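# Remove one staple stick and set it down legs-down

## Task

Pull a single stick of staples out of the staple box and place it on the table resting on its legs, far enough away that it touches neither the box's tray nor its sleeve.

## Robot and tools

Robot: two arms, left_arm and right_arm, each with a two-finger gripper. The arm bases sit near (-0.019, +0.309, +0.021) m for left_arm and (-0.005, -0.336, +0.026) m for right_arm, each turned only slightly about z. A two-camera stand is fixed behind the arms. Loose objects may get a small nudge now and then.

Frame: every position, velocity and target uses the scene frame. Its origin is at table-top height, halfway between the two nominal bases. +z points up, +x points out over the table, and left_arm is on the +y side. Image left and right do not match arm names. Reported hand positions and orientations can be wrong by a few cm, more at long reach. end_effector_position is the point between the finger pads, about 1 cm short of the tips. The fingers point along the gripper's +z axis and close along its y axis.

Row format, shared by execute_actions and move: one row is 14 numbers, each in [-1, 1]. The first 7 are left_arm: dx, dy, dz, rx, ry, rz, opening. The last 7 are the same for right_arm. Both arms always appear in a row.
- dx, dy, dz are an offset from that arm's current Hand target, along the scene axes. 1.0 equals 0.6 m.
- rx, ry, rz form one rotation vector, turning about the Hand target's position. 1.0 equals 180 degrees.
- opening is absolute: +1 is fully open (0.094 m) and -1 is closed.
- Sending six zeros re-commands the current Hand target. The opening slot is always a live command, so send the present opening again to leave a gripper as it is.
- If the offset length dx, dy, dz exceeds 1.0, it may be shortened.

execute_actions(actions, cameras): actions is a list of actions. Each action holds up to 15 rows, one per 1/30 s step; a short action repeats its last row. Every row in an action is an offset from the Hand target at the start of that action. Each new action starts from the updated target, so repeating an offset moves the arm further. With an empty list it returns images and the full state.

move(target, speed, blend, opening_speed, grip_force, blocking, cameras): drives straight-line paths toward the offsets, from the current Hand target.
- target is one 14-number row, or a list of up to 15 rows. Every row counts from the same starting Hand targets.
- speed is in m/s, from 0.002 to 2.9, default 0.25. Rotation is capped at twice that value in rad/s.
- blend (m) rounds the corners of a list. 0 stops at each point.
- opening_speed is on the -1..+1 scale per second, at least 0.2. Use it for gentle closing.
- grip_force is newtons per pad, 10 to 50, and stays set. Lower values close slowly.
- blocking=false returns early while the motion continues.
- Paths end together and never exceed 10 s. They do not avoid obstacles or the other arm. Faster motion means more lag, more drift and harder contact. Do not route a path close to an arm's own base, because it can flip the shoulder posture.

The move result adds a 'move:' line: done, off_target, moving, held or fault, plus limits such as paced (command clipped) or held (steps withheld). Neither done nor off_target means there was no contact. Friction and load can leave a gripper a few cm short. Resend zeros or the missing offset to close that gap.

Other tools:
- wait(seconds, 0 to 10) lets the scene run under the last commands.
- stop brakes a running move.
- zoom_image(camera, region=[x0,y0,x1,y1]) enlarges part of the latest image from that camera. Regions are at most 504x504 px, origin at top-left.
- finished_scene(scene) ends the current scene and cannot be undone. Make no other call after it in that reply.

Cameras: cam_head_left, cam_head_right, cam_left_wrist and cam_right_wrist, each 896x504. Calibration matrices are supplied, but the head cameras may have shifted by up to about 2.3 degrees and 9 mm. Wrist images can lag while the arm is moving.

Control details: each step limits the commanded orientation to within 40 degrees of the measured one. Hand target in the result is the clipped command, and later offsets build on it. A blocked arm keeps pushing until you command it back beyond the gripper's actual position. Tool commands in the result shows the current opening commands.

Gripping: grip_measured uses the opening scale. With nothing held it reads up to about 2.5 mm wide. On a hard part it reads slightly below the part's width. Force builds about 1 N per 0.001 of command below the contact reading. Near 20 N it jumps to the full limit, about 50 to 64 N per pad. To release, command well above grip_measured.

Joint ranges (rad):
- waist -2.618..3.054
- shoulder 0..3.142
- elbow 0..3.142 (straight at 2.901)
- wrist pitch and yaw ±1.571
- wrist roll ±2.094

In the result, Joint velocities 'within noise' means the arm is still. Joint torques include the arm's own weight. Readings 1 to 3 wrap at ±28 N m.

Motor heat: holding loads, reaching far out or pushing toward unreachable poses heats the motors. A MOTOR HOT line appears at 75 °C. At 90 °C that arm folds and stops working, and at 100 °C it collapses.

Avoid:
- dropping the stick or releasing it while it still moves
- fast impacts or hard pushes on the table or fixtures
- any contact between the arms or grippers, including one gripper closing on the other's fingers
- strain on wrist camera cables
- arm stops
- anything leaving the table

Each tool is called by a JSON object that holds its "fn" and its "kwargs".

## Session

{"fn": "execute_actions", "kwargs": {"actions": []}}

Scene clock: 0.00 s.
left_arm: end_effector_position=(+0.3753, +0.3224, +0.1160) grip_measured=+1.000 end_effector_quat_wxyz=(+0.579, -0.087, +0.809, +0.053) | right_arm: end_effector_position=(+0.3921, -0.3415, +0.1503) grip_measured=+1.000 end_effector_quat_wxyz=(+0.631, +0.034, +0.775, +0.007)
Joint positions: left_arm=[-0.059 1.554 0.359 0.852 -0.278 -0.114 0.094] | right_arm=[-0.028 1.526 0.321 0.999 0.028 0.062 0.094]
Joint velocities: within noise
Joint torques (N m): no reading
Motor temperatures (°C): left_arm=[23 27 30 26 24 24 24] | right_arm=[24 27 40 27 24 23 22]
Heat: left arm: 30 °C; right arm: 40 °C.
Hand target: left_arm +0.3780, +0.3230, +0.1232; +0.587, -0.090, +0.803, +0.053 | right_arm +0.3929, -0.3416, +0.1525; +0.632, +0.034, +0.774, +0.007
Tool commands: left_gripper/opening=+1.0 right_gripper/opening=+1.0
camera_calibration:
cam_left_wrist: T_world_to_cam=[[0.21846, -0.975797, 0.00980135, 0.235799], [-0.664351, -0.156076, -0.730944, 0.422614], [0.714782, 0.15317, -0.682367, -0.145562], [0, 0, 0, 1]] pos_world=[0.333296, 0.318347, 0.207269]
cam_right_wrist: T_world_to_cam=[[-0.0182144, -0.998125, -0.0584373, -0.325215], [-0.619461, 0.0571434, -0.782945, 0.415118], [0.784816, 0.0219388, -0.619341, -0.119512], [0, 0, 0, 1]] pos_world=[0.345021, -0.345705, 0.231991]

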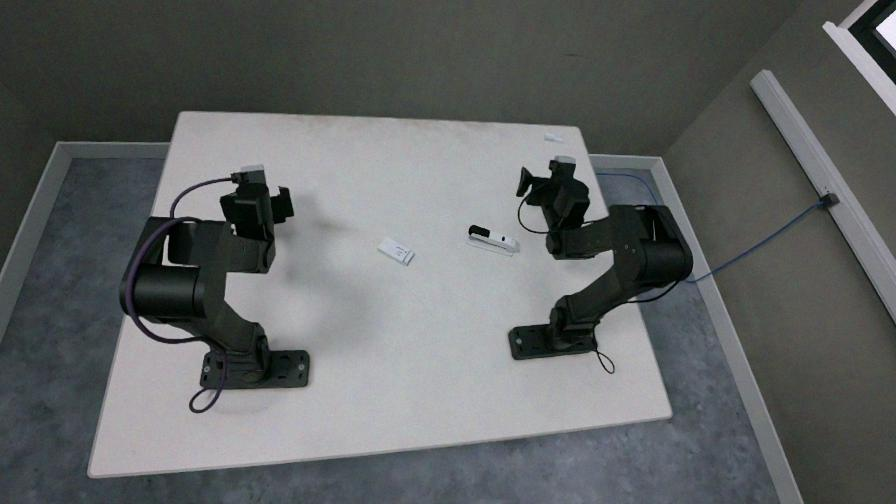

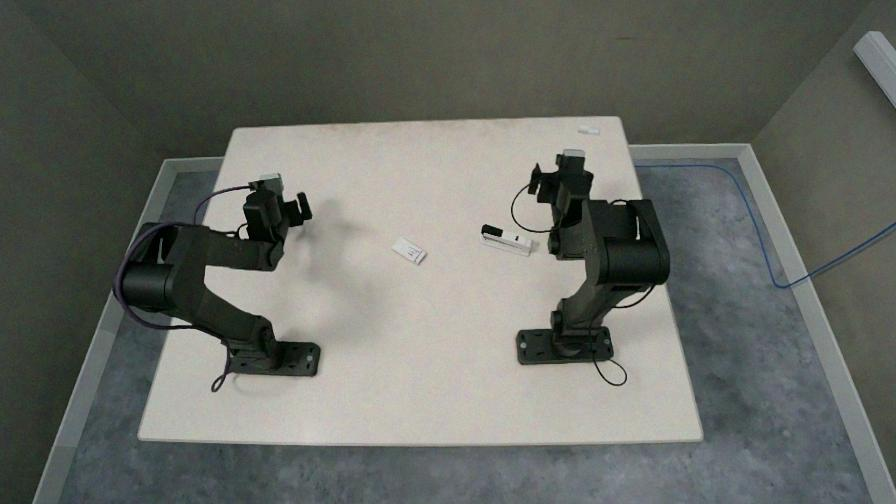

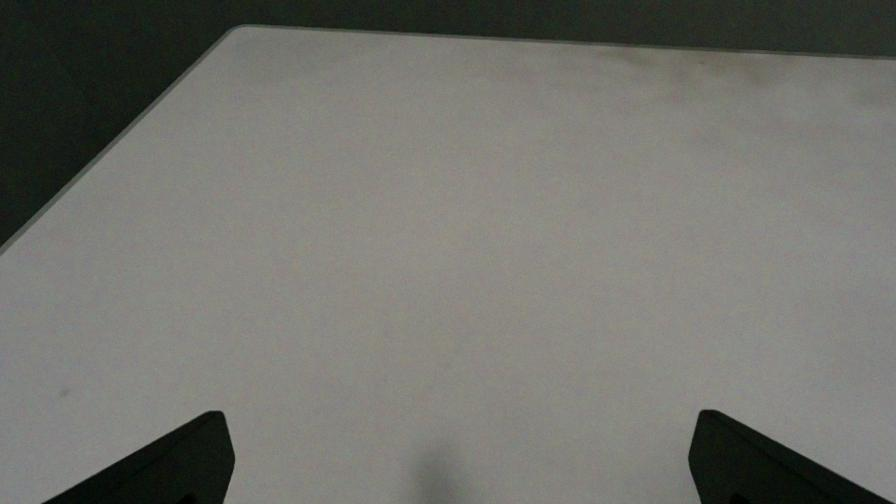

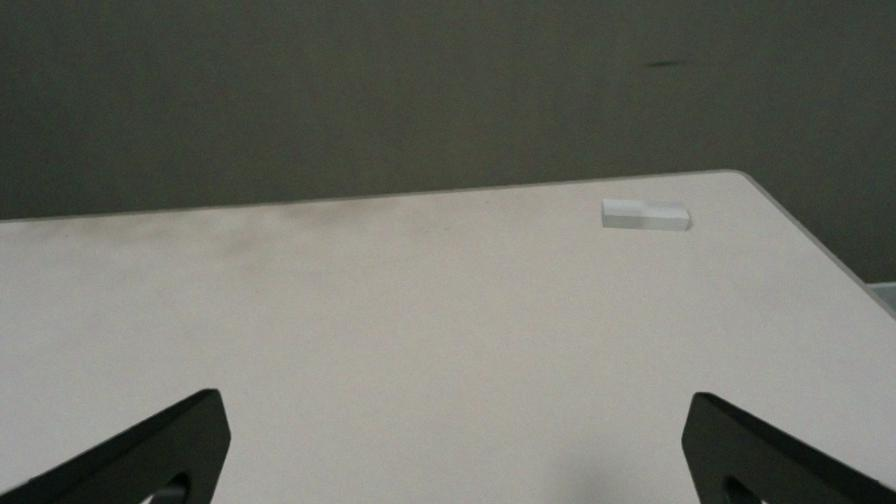

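{"fn": "zoom_image", "kwargs": {"camera": "cam_head_right", "region": [374, 227, 444, 277]}}

{"fn": "zoom_image", "kwargs": {"camera": "cam_head_left", "region": [360, 226, 430, 276]}}

Scaled by 7.200 from the camera's 896x504 image, which has a finer 1280x720 frame.

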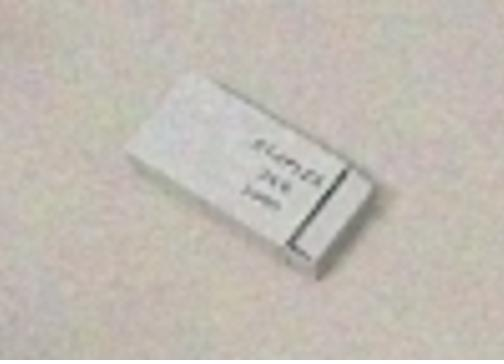

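Scaled by 7.200 from the camera's 896x504 image, which has a finer 1280x720 frame.

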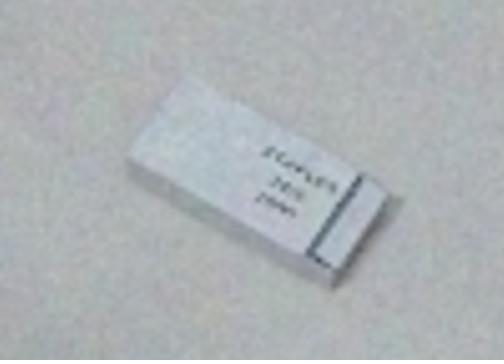

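{"fn": "move", "kwargs": {"target": [[-0.0642,-0.2,0.03,0.0677,0.0406,-0.3723,1, -0.2,0.3,0.0,-0.045,0.07,0.161,1],[-0.1283,-0.4507,-0.1053,0.1353,0.0812,-0.7446,1, -0.3377,0.508,-0.1542,-0.0899,0.1395,0.3227,1]], "blend": [0.05,0], "speed": 0.4, "cameras": ["all"]}}

{"fn": "zoom_image", "kwargs": {"camera": "cam_head_right", "region": [330, 200, 480, 300]}}

Scene clock: 35.60 s.
left_arm: end_effector_position=(+0.3036, +0.0534, +0.0583) grip_measured=+1.000 end_effector_quat_wxyz=(+0.203, +0.805, +0.426, -0.360) | right_arm: end_effector_position=(+0.1896, -0.0462, +0.0543) grip_measured=+1.000 end_effector_quat_wxyz=(+0.367, -0.421, +0.808, +0.189)
Joint positions: left_arm=[-0.31 2.325 1.732 -1.226 0.825 1.931 0.094] | right_arm=[0.964 1.468 0.385 0.364 0.025 0.017 0.094]
Joint torques (N m): left_arm=[0.01 -8.16 7.62 -0.77 0.56 0.16] | right_arm=[0.66 -3.62 6.65 2.31 -0.12 -0.07]
Heat: left arm: 31 °C; right arm: 41 °C.
Hand target: left_arm +0.3010, +0.0526, +0.0600; +0.199, +0.800, +0.425, -0.373 | right_arm +0.1902, -0.0369, +0.0599; +0.373, -0.426, +0.800, +0.199
Off the commanded pose: left_arm 0.003 m, 2 deg | right_arm 0.011 m, 2 deg.
move: off_target (right_arm)
camera_calibration:
cam_left_wrist: T_world_to_cam=[[-0.838883, 0.543331, -0.032662, 0.231906], [0.505354, 0.755145, -0.41758, -0.131117], [-0.20222, -0.366807, -0.908053, 0.226852], [0, 0, 0, 1]] pos_world=[0.306676, 0.0562221, 0.158816]
cam_right_wrist: T_world_to_cam=[[0.83013, -0.557426, -0.0126368, -0.182712], [-0.520074, -0.765935, -0.377977, 0.118842], [0.201015, 0.320342, -0.925729, 0.114603], [0, 0, 0, 1]] pos_world=[0.190444, -0.0475354, 0.148702]

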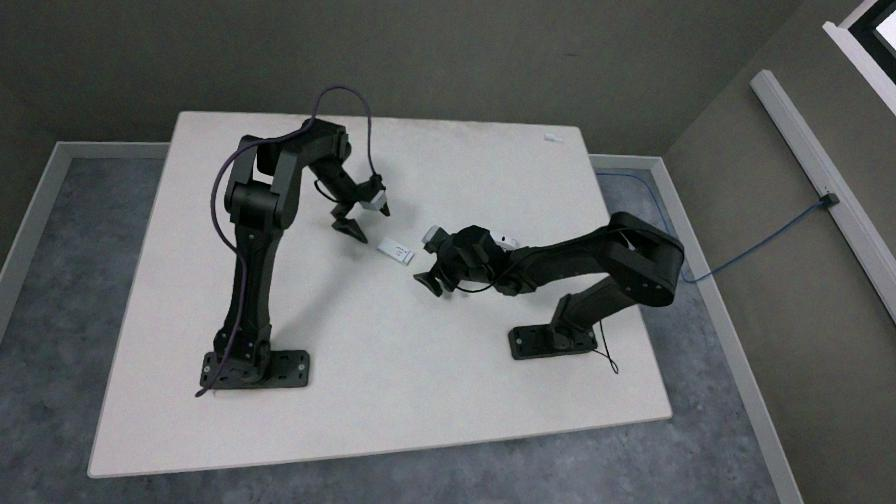

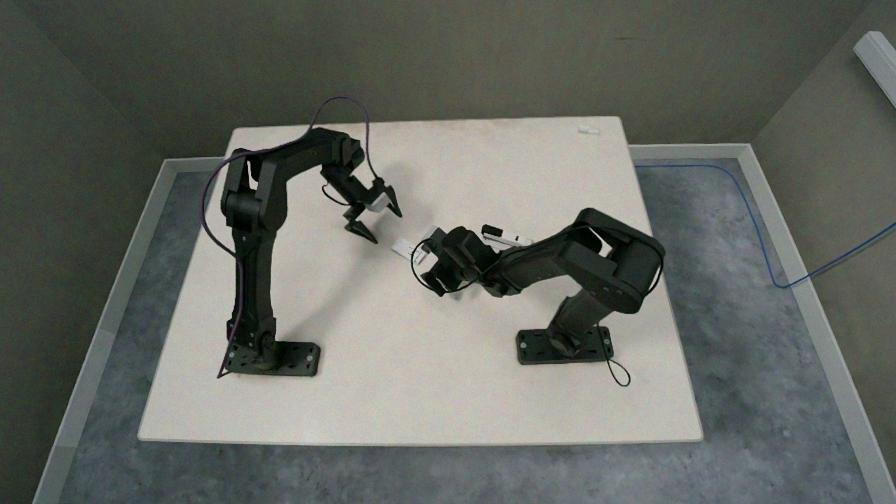

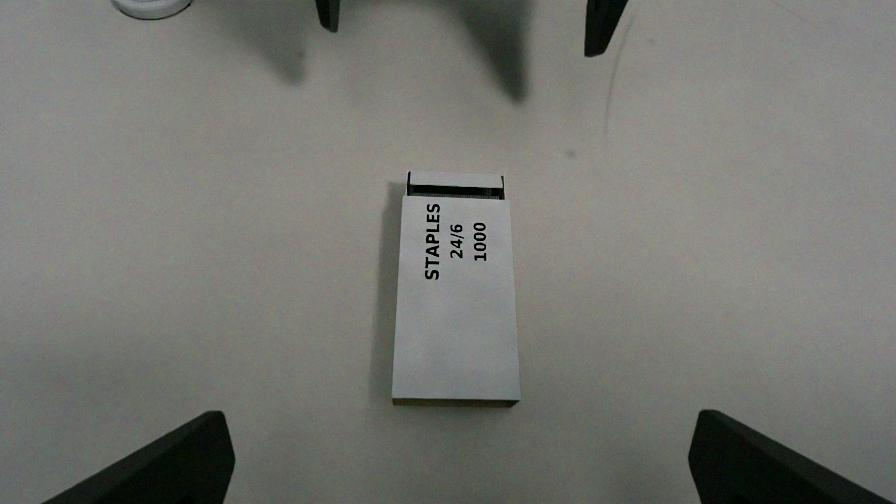

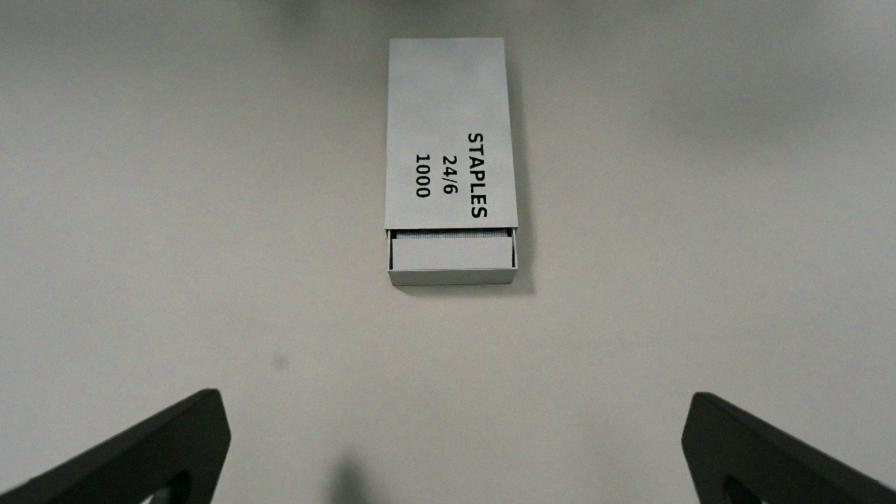

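Scaled by 3.360 from the camera's 896x504 image, which has a finer 1280x720 frame.

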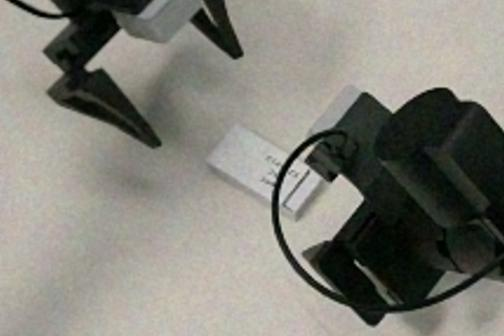

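{"fn": "move", "kwargs": {"target": [-0.0228,-0.039,-0.0845,0,0,0,0.3, 0.0438,0.0548,-0.0657,0,0,0,0.3], "speed": 0.12, "cameras": ["cam_left_wrist","cam_right_wrist"]}}

Scene clock: 59.43 s.
left_arm: end_effector_position=(+0.2944, +0.0312, +0.0087) grip_measured=+0.303 end_effector_quat_wxyz=(+0.201, +0.809, +0.423, -0.355) | right_arm: end_effector_position=(+0.2134, -0.0054, +0.0221) grip_measured=+0.301 end_effector_quat_wxyz=(+0.373, -0.425, +0.801, +0.198)
Joint positions: left_arm=[-0.371 2.387 1.64 -1.005 0.825 1.851 0.061] | right_arm=[0.964 1.798 0.505 0.594 0.01 0.008 0.061]
Joint torques (N m): left_arm=[-0.21 -9.05 5.07 -0.44 0.74 -0.02] | right_arm=[-0.94 -5.26 5.16 2.26 -0.11 -0.1]
Heat: left arm: 31 °C; right arm: 41 °C.
Hand target: left_arm +0.2875, +0.0293, +0.0093; +0.199, +0.800, +0.426, -0.373 | right_arm +0.2165, -0.0040, +0.0205; +0.373, -0.426, +0.800, +0.199
Off the commanded pose: left_arm 0.007 m, 2 deg | right_arm 0.004 m, 0 deg.
move: done
camera_calibration:
cam_left_wrist: T_world_to_cam=[[-0.834116, 0.550325, -0.0373254, 0.233097], [0.515887, 0.754388, -0.405905, -0.133648], [-0.195222, -0.357828, -0.913153, 0.169427], [0, 0, 0, 1]] pos_world=[0.296453, 0.0331688, 0.109165]
cam_right_wrist: T_world_to_cam=[[0.839717, -0.54282, -0.0148872, -0.181969], [-0.503265, -0.767645, -0.396795, 0.147164], [0.20396, 0.340688, -0.917787, 0.0661782], [0, 0, 0, 1]] pos_world=[0.213367, -0.00835305, 0.116422]
Images, in order (width x height): cam_left_wrist 896x504, cam_right_wrist 896x504.

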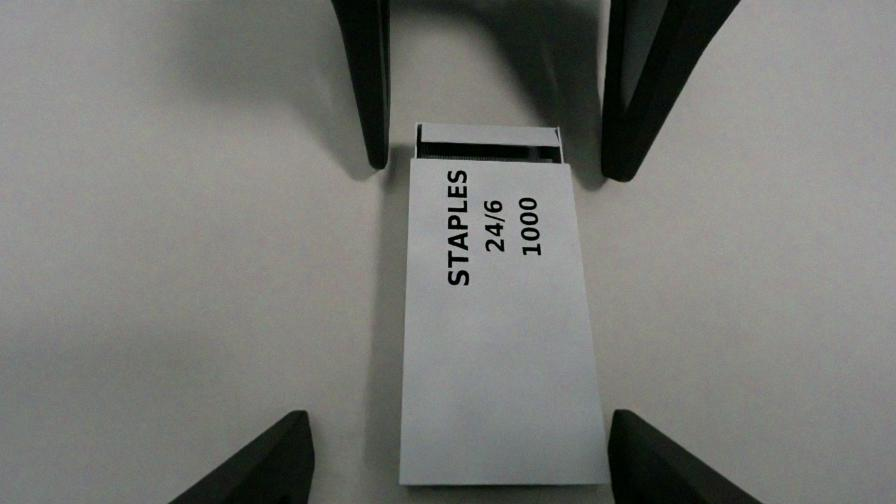

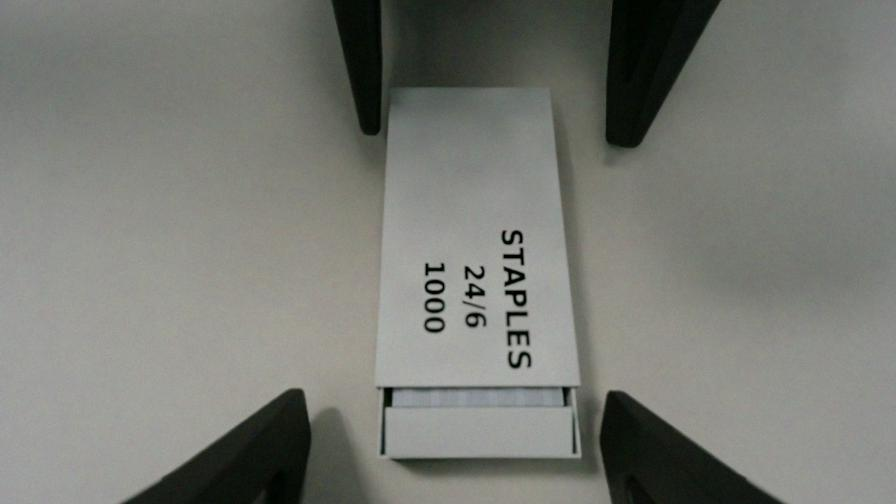

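{"fn": "move", "kwargs": {"target": [[-0.0145,0.0028,0.0037,0,0,0,0.3, 0.005,-0.0095,0.0,0,0,0,0.3],[-0.0145,0.0028,0.0037,0,0,0,-0.22, 0.005,-0.0095,0,0,0,0,-0.24]], "speed": 0.1, "opening_speed": 0.5, "grip_force": 25, "cameras": ["cam_left_wrist","cam_right_wrist"]}}

Scene clock: 73.23 s.
left_arm: end_effector_position=(+0.2867, +0.0289, +0.0067) grip_measured=-0.167 end_effector_quat_wxyz=(+0.212, +0.799, +0.423, -0.371) | right_arm: end_effector_position=(+0.2187, -0.0087, +0.0223) grip_measured=-0.201 end_effector_quat_wxyz=(+0.374, -0.424, +0.801, +0.197)
Joint positions: left_arm=[-0.371 2.382 1.594 -0.971 0.868 1.849 0.039] | right_arm=[0.942 1.798 0.505 0.595 -0.004 -0.005 0.038]
Joint torques (N m): left_arm=[-0.83 -10.91 4.27 -0.54 0.32 -0.01] | right_arm=[-0.88 -5.83 4.29 2.29 -0.15 -0.09]
Heat: left arm: 31 °C; right arm: 41 °C.
Hand target: left_arm +0.2787, +0.0310, +0.0115; +0.199, +0.800, +0.426, -0.373 | right_arm +0.2195, -0.0097, +0.0205; +0.373, -0.426, +0.800, +0.199
Off the commanded pose: left_arm 0.009 m, 2 deg | right_arm 0.002 m, 0 deg.
grip_force (N): 25, 25
move: done
camera_calibration:
cam_left_wrist: T_world_to_cam=[[-0.83994, 0.541441, -0.0366477, 0.229757], [0.498824, 0.743704, -0.44506, -0.123243], [-0.213719, -0.392105, -0.89475, 0.171516], [0, 0, 0, 1]] pos_world=[0.291114, 0.0345088, 0.107033]
cam_right_wrist: T_world_to_cam=[[0.837914, -0.545629, -0.0137046, -0.187962], [-0.505212, -0.765855, -0.397778, 0.147809], [0.206543, 0.340227, -0.91738, 0.0658472], [0, 0, 0, 1]] pos_world=[0.218571, -0.0117604, 0.116626]
Images, in order (width x height): cam_left_wrist 896x504, cam_right_wrist 896x504.

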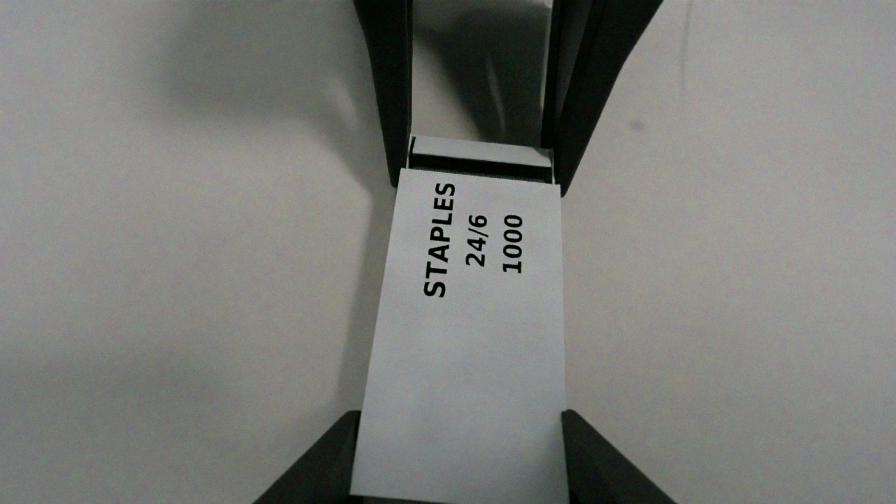

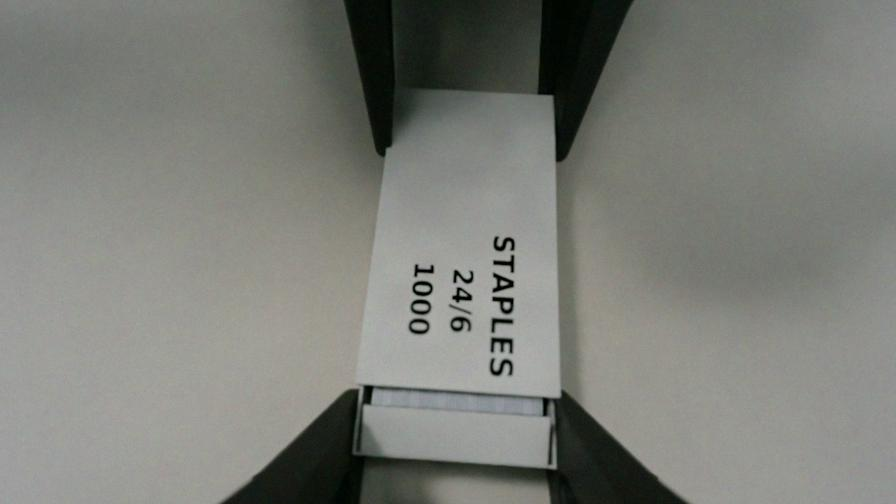

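{"fn": "move", "kwargs": {"target": [[0.0133,-0.0035,-0.0067,0,0,0,-0.22, -0.041,-0.0608,0.002,0,0,0,-0.24],[0.0133,-0.0035,-0.0067,0,0,0,0.1, -0.041,-0.0608,0.002,0,0,0,0.1],[0.0417,0.0383,0.052,0,0,0,0.1, -0.083,-0.1225,0.067,0,0,0,0.1],[0.08,0.147,0.167,0,0,0,0.1, -0.015,-0.0188,0.099,-0.045,0.2296,-0.4804,-0.57]], "speed": [0.1,0.1,0.15,0.4], "blend": [0,0,0.02,0], "opening_speed": 1.0, "cameras": ["all"]}}

{"fn": "zoom_image", "kwargs": {"camera": "cam_right_wrist", "region": [300, 200, 620, 500]}}

Scene clock: 102.00 s.
left_arm: end_effector_position=(+0.3323, +0.1158, +0.0858) grip_measured=+0.097 end_effector_quat_wxyz=(+0.192, +0.797, +0.451, -0.352) | right_arm: end_effector_position=(+0.2076, -0.0197, +0.0819) grip_measured=-0.569 end_effector_quat_wxyz=(+0.100, +0.286, +0.953, -0.022)
Joint positions: left_arm=[-0.156 2.36 1.911 -1.49 0.757 2.067 0.052] | right_arm=[1.048 2.017 1.558 -1.114 0.206 1.655 0.02]
Joint torques (N m): left_arm=[0.75 -12.48 7.8 -1.37 0.53 0.15] | right_arm=[-0.76 -8.16 7.17 0.36 0.17 0.06]
Motor temperatures (°C): left_arm=[23 36 31 27 24 24 24] | right_arm=[24 28 40 29 24 23 22]
Heat: left arm: 36 °C; right arm: 40 °C.
Hand target: left_arm +0.3267, +0.1191, +0.1116; +0.199, +0.800, +0.426, -0.374 | right_arm +0.2105, -0.0210, +0.0799; +0.100, +0.291, +0.951, -0.031
Off the commanded pose: left_arm 0.027 m, 4 deg | right_arm 0.004 m, 1 deg.
joint sent to its limit (left arm) — joint 6 (wrist roll), upper limit. The joint targets are off in orientation, not in position.
grip_force (N): 25, 25
move: off_target (left_arm); target 2's new opening was sent with right_arm's hand 0.023 m and 4 deg from that target
camera_calibration:
cam_left_wrist: T_world_to_cam=[[-0.861037, 0.50854, -0.00120592, 0.231748], [0.468065, 0.791574, -0.392843, -0.175258], [-0.198822, -0.338817, -0.919605, 0.277065], [0, 0, 0, 1]] pos_world=[0.336662, 0.114751, 0.186221]
cam_right_wrist: T_world_to_cam=[[-0.542307, -0.83919, -0.0407908, 0.0991654], [-0.817454, 0.5158, 0.256356, 0.193995], [-0.194092, 0.172369, -0.965721, 0.210384], [0, 0, 0, 1]] pos_world=[0.253194, -0.0531077, 0.157485]

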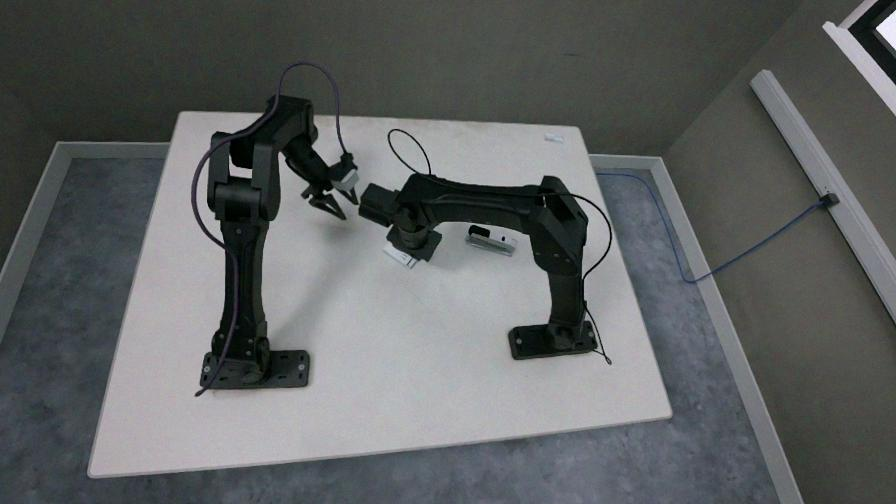

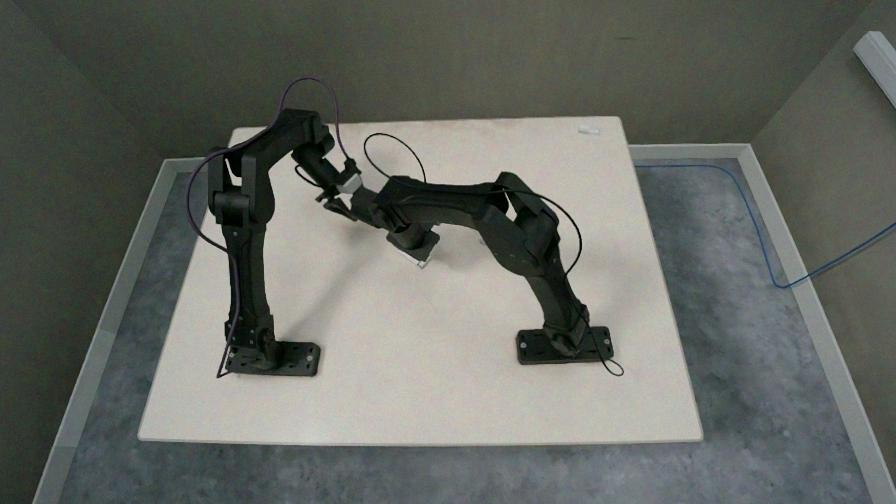

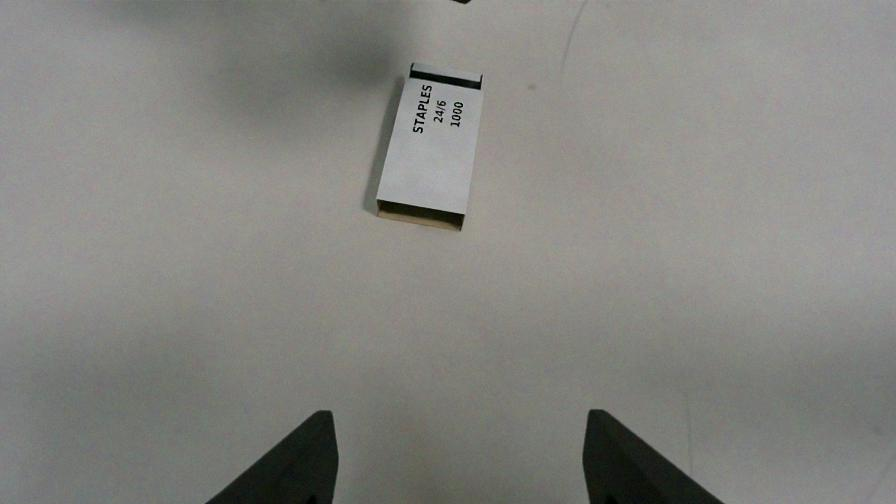

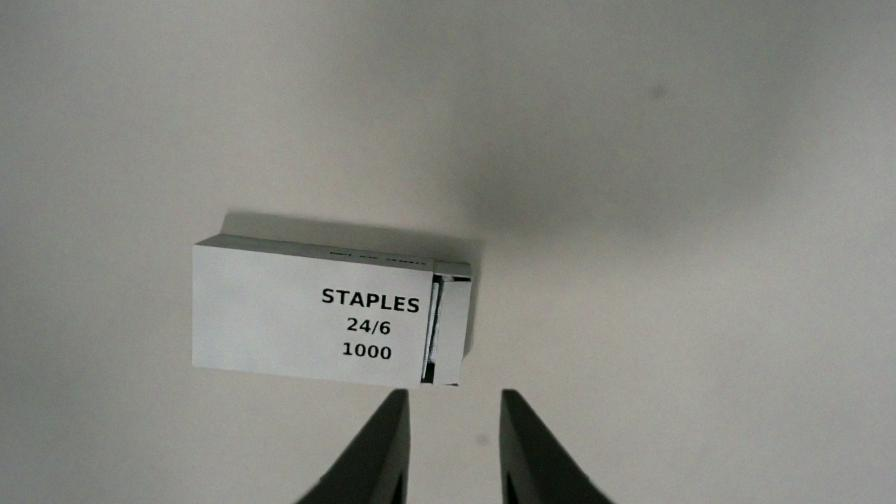

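Scaled by 1.575 from the camera's 896x504 image, which has a finer 1280x720 frame.

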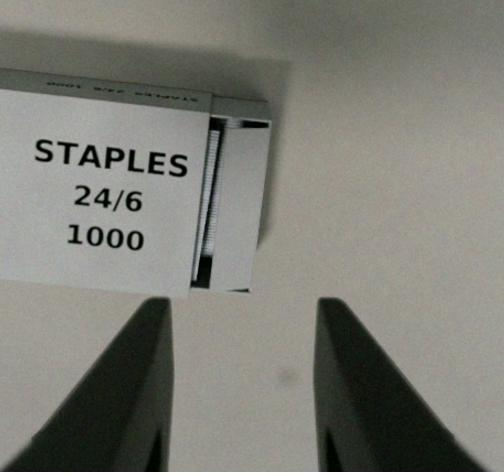

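{"fn": "move", "kwargs": {"target": [[-0.0472,-0.1238,-0.1027,0,0,-0.0278,0.3, -0.0525,-0.0382,-0.0333,0.0344,-0.2284,0.4537,0.3],[-0.0952,-0.1833,-0.1735,0,0,-0.0278,0.3, -0.0195,0.0027,-0.099,0.0344,-0.2284,0.4537,0.3]], "speed": [0.4,0.12], "blend": [0.01,0], "cameras": ["cam_left_wrist","cam_right_wrist"]}}

Scene clock: 133.17 s.
left_arm: end_effector_position=(+0.2771, +0.0101, +0.0079) grip_measured=+0.297 end_effector_quat_wxyz=(+0.185, +0.829, +0.385, -0.361) | right_arm: end_effector_position=(+0.1960, -0.0213, +0.0213) grip_measured=+0.299 end_effector_quat_wxyz=(+0.381, -0.390, +0.819, +0.180)
Joint positions: left_arm=[-0.44 2.41 1.68 -1.043 0.816 1.882 0.061] | right_arm=[1.041 1.738 0.422 0.608 0.137 0.114 0.061]
Joint torques (N m): left_arm=[-0.08 -9.06 4.88 -0.45 0.79 0.03] | right_arm=[-0.94 -4.74 5 2.26 -0.06 -0.07]
Heat: left arm: 38 °C; right arm: 41 °C.
Hand target: left_arm +0.2696, +0.0091, +0.0076; +0.182, +0.818, +0.390, -0.382 | right_arm +0.1988, -0.0192, +0.0206; +0.381, -0.390, +0.818, +0.182
Off the commanded pose: left_arm 0.008 m, 3 deg | right_arm 0.004 m, 0 deg.
grip_force (N): 25, 25
move: off_target (left_arm)
camera_calibration:
cam_left_wrist: T_world_to_cam=[[-0.780244, 0.624201, -0.0398999, 0.21456], [0.584657, 0.705173, -0.401132, -0.127775], [-0.222251, -0.336309, -0.915151, 0.165196], [0, 0, 0, 1]] pos_world=[0.278829, 0.0117324, 0.108486]
cam_right_wrist: T_world_to_cam=[[0.788385, -0.615039, -0.0132978, -0.167533], [-0.569295, -0.721215, -0.394655, 0.139785], [0.233137, 0.31871, -0.918733, 0.0682281], [0, 0, 0, 1]] pos_world=[0.195753, -0.0239688, 0.115623]
Images, in order (width x height): cam_left_wrist 896x504, cam_right_wrist 896x504.

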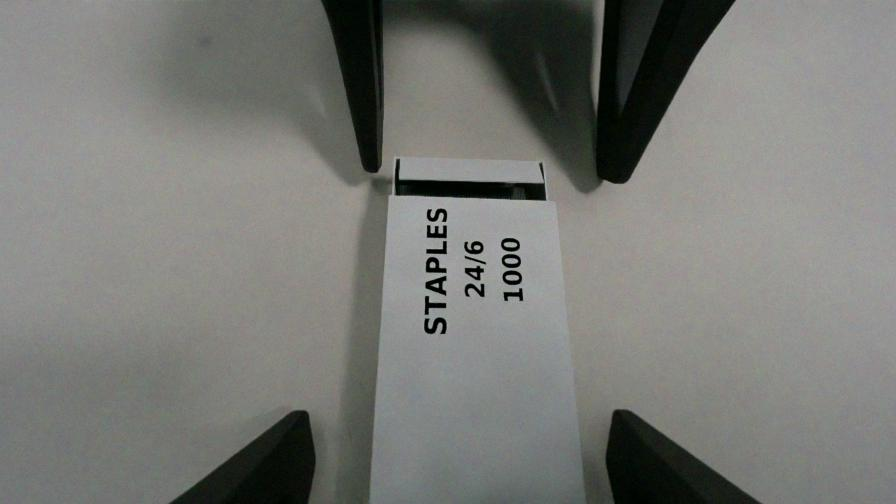

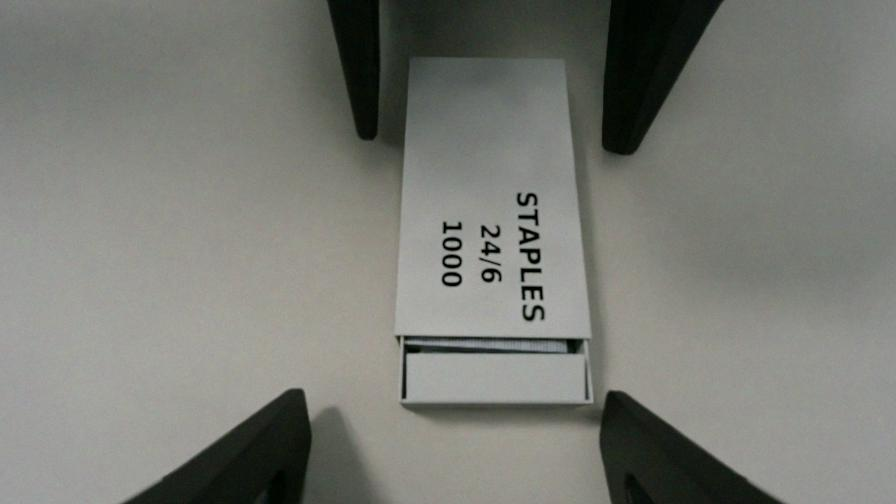

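{"fn": "move", "kwargs": {"target": [[-0.01,0.0033,0.0017,0,0,0,0.3, 0.017,0.0003,0,0,0,0,0.3],[-0.01,0.0033,0.0017,0,0,0,-0.24, 0.017,0.0003,0,0,0,0,-0.24],[0.0065,0.0023,0.0015,0,0,0,-0.24, -0.029,-0.0567,0.002,0,0,0,-0.24]], "speed": 0.1, "opening_speed": 0.6, "grip_force": [45,25], "cameras": ["cam_left_wrist","cam_right_wrist"]}}

Scene clock: 144.97 s.
left_arm: end_effector_position=(+0.2626, -0.0048, +0.0199) grip_measured=-0.194 end_effector_quat_wxyz=(+0.201, +0.808, +0.380, -0.403) | right_arm: end_effector_position=(+0.1921, -0.0378, +0.0365) grip_measured=-0.207 end_effector_quat_wxyz=(+0.406, -0.382, +0.805, +0.202)
Joint positions: left_arm=[-0.461 2.41 1.67 -1.057 0.915 1.876 0.038] | right_arm=[1.012 1.646 0.314 0.698 0.106 0.098 0.037]
Joint torques (N m): left_arm=[2.65 -8.53 7.12 -0.54 -0.2 0.2] | right_arm=[0.96 -6.17 2.18 1.65 0.2 0.02]
Heat: left arm: 36 °C; right arm: 40 °C.
Hand target: left_arm +0.2736, +0.0105, +0.0085; +0.182, +0.818, +0.390, -0.382 | right_arm +0.1814, -0.0532, +0.0218; +0.381, -0.390, +0.818, +0.182
Off the commanded pose: left_arm 0.022 m, 4 deg | right_arm 0.024 m, 4 deg.
grip_force (N): 45, 25
move: off_target (left_arm, right_arm)
camera_calibration:
cam_left_wrist: T_world_to_cam=[[-0.785021, 0.618808, -0.0285977, 0.214058], [0.550289, 0.67541, -0.49092, -0.0932492], [-0.28447, -0.40112, -0.870735, 0.183074], [0, 0, 0, 1]] pos_world=[0.271433, 0.0039552, 0.119752]
cam_right_wrist: T_world_to_cam=[[0.792617, -0.608969, -0.0302549, -0.17438], [-0.552377, -0.696179, -0.458491, 0.131605], [0.258144, 0.38012, -0.888184, 0.0847999], [0, 0, 0, 1]] pos_world=[0.189021, -0.0468056, 0.130382]
Images, in order (width x height): cam_left_wrist 896x504, cam_right_wrist 896x504.

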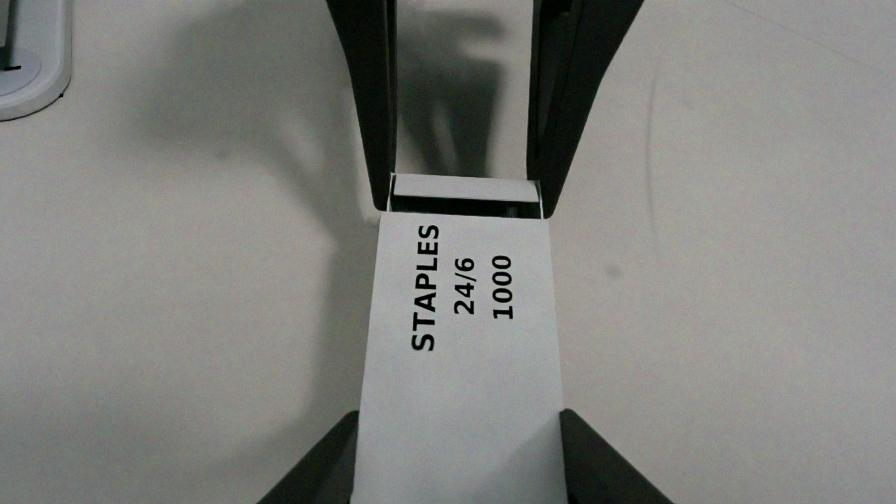

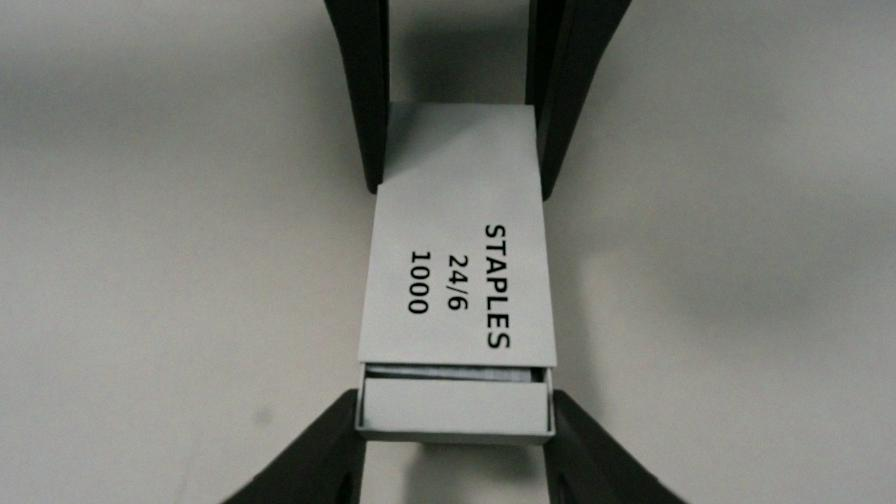

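{"fn": "move", "kwargs": {"target": [-0.016,-0.0208,0,0,0,0,-0.2, 0.0178,0.0257,0,0,0,0,-0.24], "speed": 0.05, "grip_force": [18,25], "cameras": ["cam_left_wrist","cam_right_wrist"]}}

{"fn": "zoom_image", "kwargs": {"camera": "cam_right_wrist", "region": [330, 320, 580, 460]}}

{"fn": "zoom_image", "kwargs": {"camera": "cam_left_wrist", "region": [350, 130, 580, 260]}}

Scene clock: 161.07 s.
left_arm: end_effector_position=(+0.2643, -0.0066, +0.0137) grip_measured=-0.184 end_effector_quat_wxyz=(+0.195, +0.815, +0.383, -0.389) | right_arm: end_effector_position=(+0.1944, -0.0361, +0.0291) grip_measured=-0.207 end_effector_quat_wxyz=(+0.394, -0.384, +0.813, +0.192)
Joint positions: left_arm=[-0.471 2.41 1.666 -1.024 0.885 1.848 0.038] | right_arm=[1.012 1.675 0.345 0.661 0.112 0.099 0.037]
Joint torques (N m): left_arm=[0.05 -9.47 5.11 -0.33 0.2 -0.13] | right_arm=[0.39 -4.31 5.03 1.85 0.09 -0.02]
Heat: left arm: 35 °C; right arm: 39 °C.
Hand target: left_arm +0.2639, -0.0020, +0.0085; +0.182, +0.818, +0.390, -0.382 | right_arm +0.1921, -0.0379, +0.0217; +0.381, -0.390, +0.818, +0.182
Off the commanded pose: left_arm 0.007 m, 2 deg | right_arm 0.008 m, 2 deg.
grip_force (N): 18, 25
move: done
camera_calibration:
cam_left_wrist: T_world_to_cam=[[-0.784382, 0.619528, -0.0304905, 0.216195], [0.561024, 0.687627, -0.460893, -0.0991984], [-0.26457, -0.378622, -0.886932, 0.172496], [0, 0, 0, 1]] pos_world=[0.270869, -0.000416556, 0.113865]
cam_right_wrist: T_world_to_cam=[[0.788651, -0.614395, -0.0234274, -0.175013], [-0.563386, -0.706865, -0.427712, 0.131576], [0.246224, 0.350514, -0.903611, 0.0786535], [0, 0, 0, 1]] pos_world=[0.192785, -0.0420897, 0.123249]
Images, in order (width x height): cam_left_wrist 896x504, cam_right_wrist 896x504.

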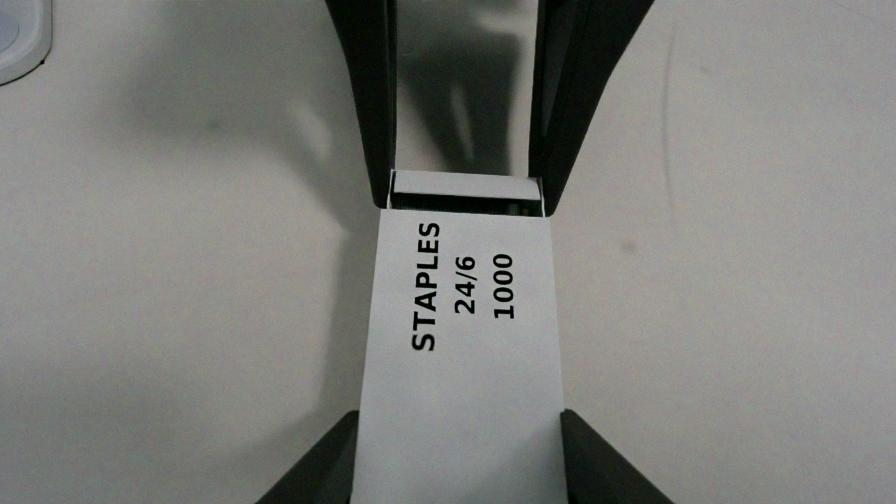

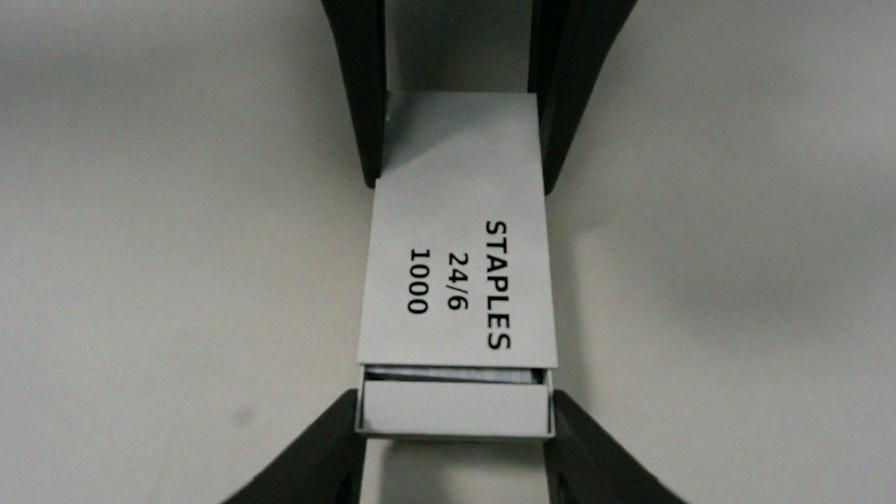

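Scaled by 2.016 from the camera's 896x504 image, which has a finer 1280x720 frame.

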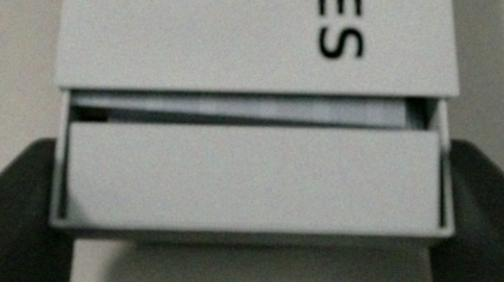

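Scaled by 2.191 from the camera's 896x504 image, which has a finer 1280x720 frame.

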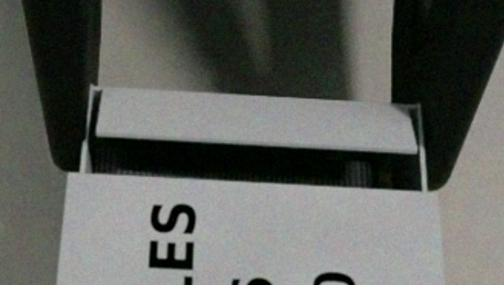

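{"fn": "move", "kwargs": {"target": [0,0,0,0,0,0,-0.2, -0.046,-0.057,-0.003,0,0,0,-0.26], "speed": 0.06, "grip_force": [18,30], "cameras": ["cam_left_wrist","cam_right_wrist"]}}

Scene clock: 167.93 s.
left_arm: end_effector_position=(+0.2507, -0.0230, +0.0225) grip_measured=-0.184 end_effector_quat_wxyz=(+0.203, +0.805, +0.371, -0.415) | right_arm: end_effector_position=(+0.1789, -0.0552, +0.0392) grip_measured=-0.212 end_effector_quat_wxyz=(+0.413, -0.374, +0.805, +0.204)
Joint positions: left_arm=[-0.506 2.41 1.666 -1.026 0.947 1.836 0.038] | right_arm=[1.035 1.567 0.221 0.727 0.136 0.119 0.037]
Joint torques (N m): left_arm=[3.49 -9.68 5.08 -0.32 -0.43 0.05] | right_arm=[1.46 -5.33 1.88 1.51 0.11 -0.01]
Heat: left arm: 34 °C; right arm: 39 °C.
Hand target: left_arm +0.2640, -0.0019, +0.0085; +0.182, +0.818, +0.390, -0.382 | right_arm +0.1645, -0.0721, +0.0199; +0.381, -0.390, +0.818, +0.182
Off the commanded pose: left_arm 0.028 m, 5 deg | right_arm 0.029 m, 5 deg.
grip_force (N): 18, 30
move: off_target (left_arm, right_arm)
camera_calibration:
cam_left_wrist: T_world_to_cam=[[-0.775671, 0.630503, -0.0282959, 0.21398], [0.552396, 0.656528, -0.513644, -0.0735166], [-0.305277, -0.414049, -0.857537, 0.179203], [0, 0, 0, 1]] pos_world=[0.261295, -0.0124505, 0.121967]
cam_right_wrist: T_world_to_cam=[[0.784713, -0.619005, -0.032538, -0.173562], [-0.557354, -0.681639, -0.474051, 0.115787], [0.271261, 0.390129, -0.879896, 0.0950798], [0, 0, 0, 1]] pos_world=[0.17494, -0.0656042, 0.132902]
Images, in order (width x height): cam_left_wrist 896x504, cam_right_wrist 896x504.

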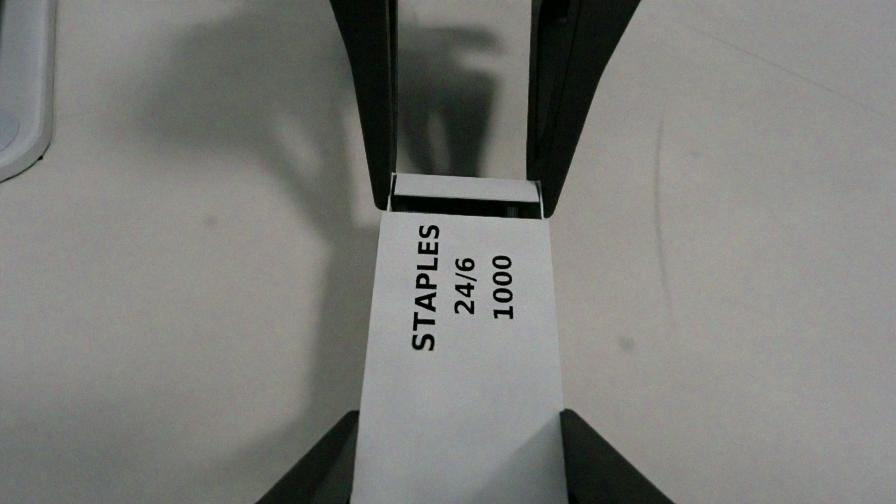

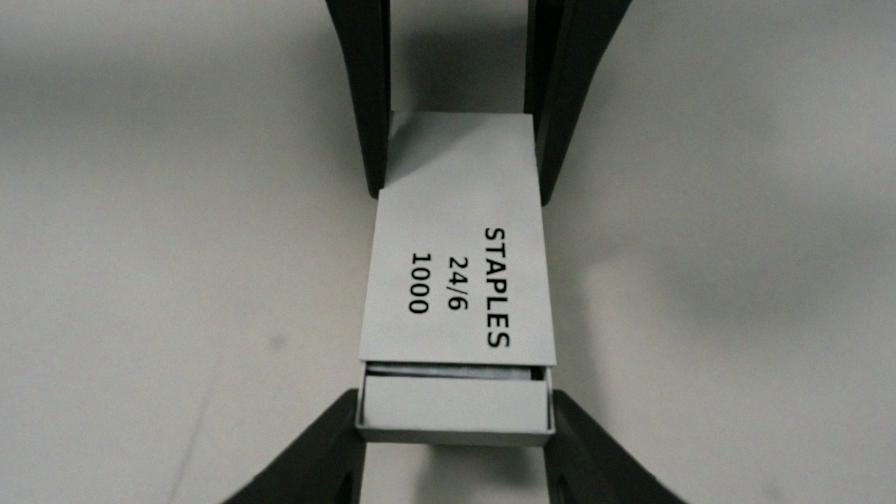

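{"fn": "move", "kwargs": {"target": [[-0.0222,-0.0352,0,0,0,0,-0.2, 0.024,0.0282,0.001,0,0,0,-0.26],[-0.0222,-0.0352,0,0,0,0,0.05, 0.024,0.0282,0.001,0,0,0,-0.26],[-0.0105,-0.0202,0.0017,0,0,0,0.05, 0.024,0.0282,0.001,0,0,0,-0.26]], "speed": 0.08, "opening_speed": 1.0, "grip_force": [25,30], "cameras": ["cam_left_wrist","cam_right_wrist"]}}

Scene clock: 190.03 s.
left_arm: end_effector_position=(+0.2515, -0.0216, +0.0082) grip_measured=+0.047 end_effector_quat_wxyz=(+0.191, +0.811, +0.385, -0.397) | right_arm: end_effector_position=(+0.1795, -0.0541, +0.0257) grip_measured=-0.212 end_effector_quat_wxyz=(+0.392, -0.384, +0.815, +0.187)
Joint positions: left_arm=[-0.514 2.41 1.635 -0.96 0.902 1.783 0.049] | right_arm=[1.035 1.616 0.259 0.678 0.135 0.114 0.037]
Joint torques (N m): left_arm=[1.16 -10.39 6.42 -0.49 0.04 0.09] | right_arm=[-0.59 -3.82 4.94 1.9 -0.05 -0.08]
Heat: left arm: 34 °C; right arm: 38 °C.
Hand target: left_arm +0.2577, -0.0141, +0.0096; +0.182, +0.818, +0.390, -0.382 | right_arm +0.1790, -0.0552, +0.0205; +0.381, -0.390, +0.818, +0.182
Off the commanded pose: left_arm 0.010 m, 2 deg | right_arm 0.005 m, 2 deg.
grip_force (N): 25, 30
move: done; target 2's new opening was sent with left_arm's hand 0.004 m and 3 deg from that target
camera_calibration:
cam_left_wrist: T_world_to_cam=[[-0.784848, 0.619519, -0.0144662, 0.215198], [0.551614, 0.687803, -0.471857, -0.0817807], [-0.282374, -0.378315, -0.881557, 0.162966], [0, 0, 0, 1]] pos_world=[0.260026, -0.0154175, 0.108188]
cam_right_wrist: T_world_to_cam=[[0.786376, -0.617463, -0.0187603, -0.174338], [-0.566387, -0.708538, -0.420928, 0.109267], [0.246615, 0.341633, -0.9069, 0.0851529], [0, 0, 0, 1]] pos_world=[0.177982, -0.0593183, 0.119948]
Images, in order (width x height): cam_left_wrist 896x504, cam_right_wrist 896x504.

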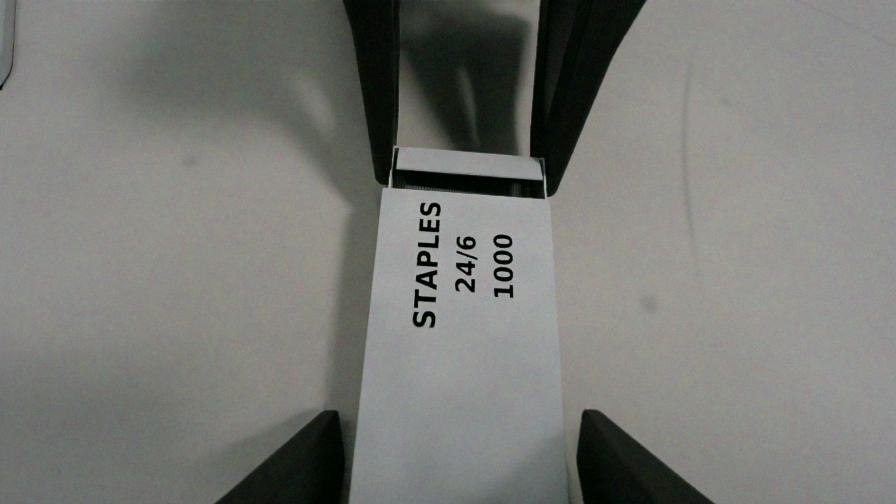

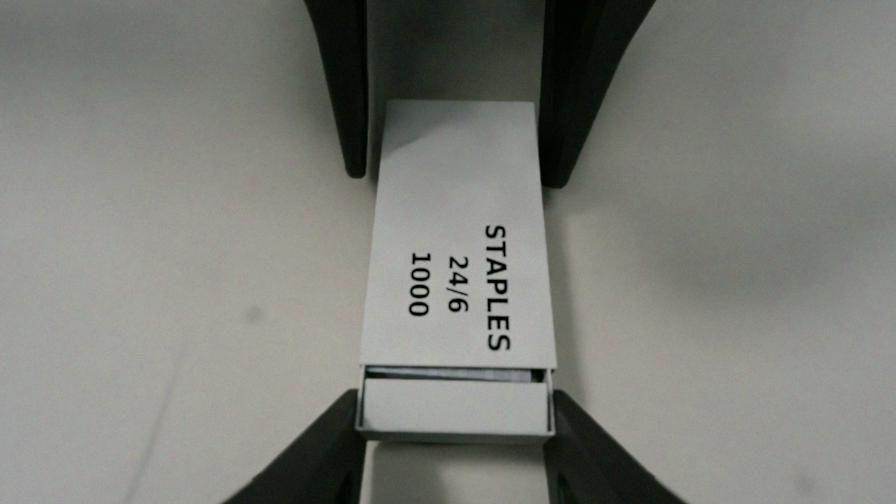

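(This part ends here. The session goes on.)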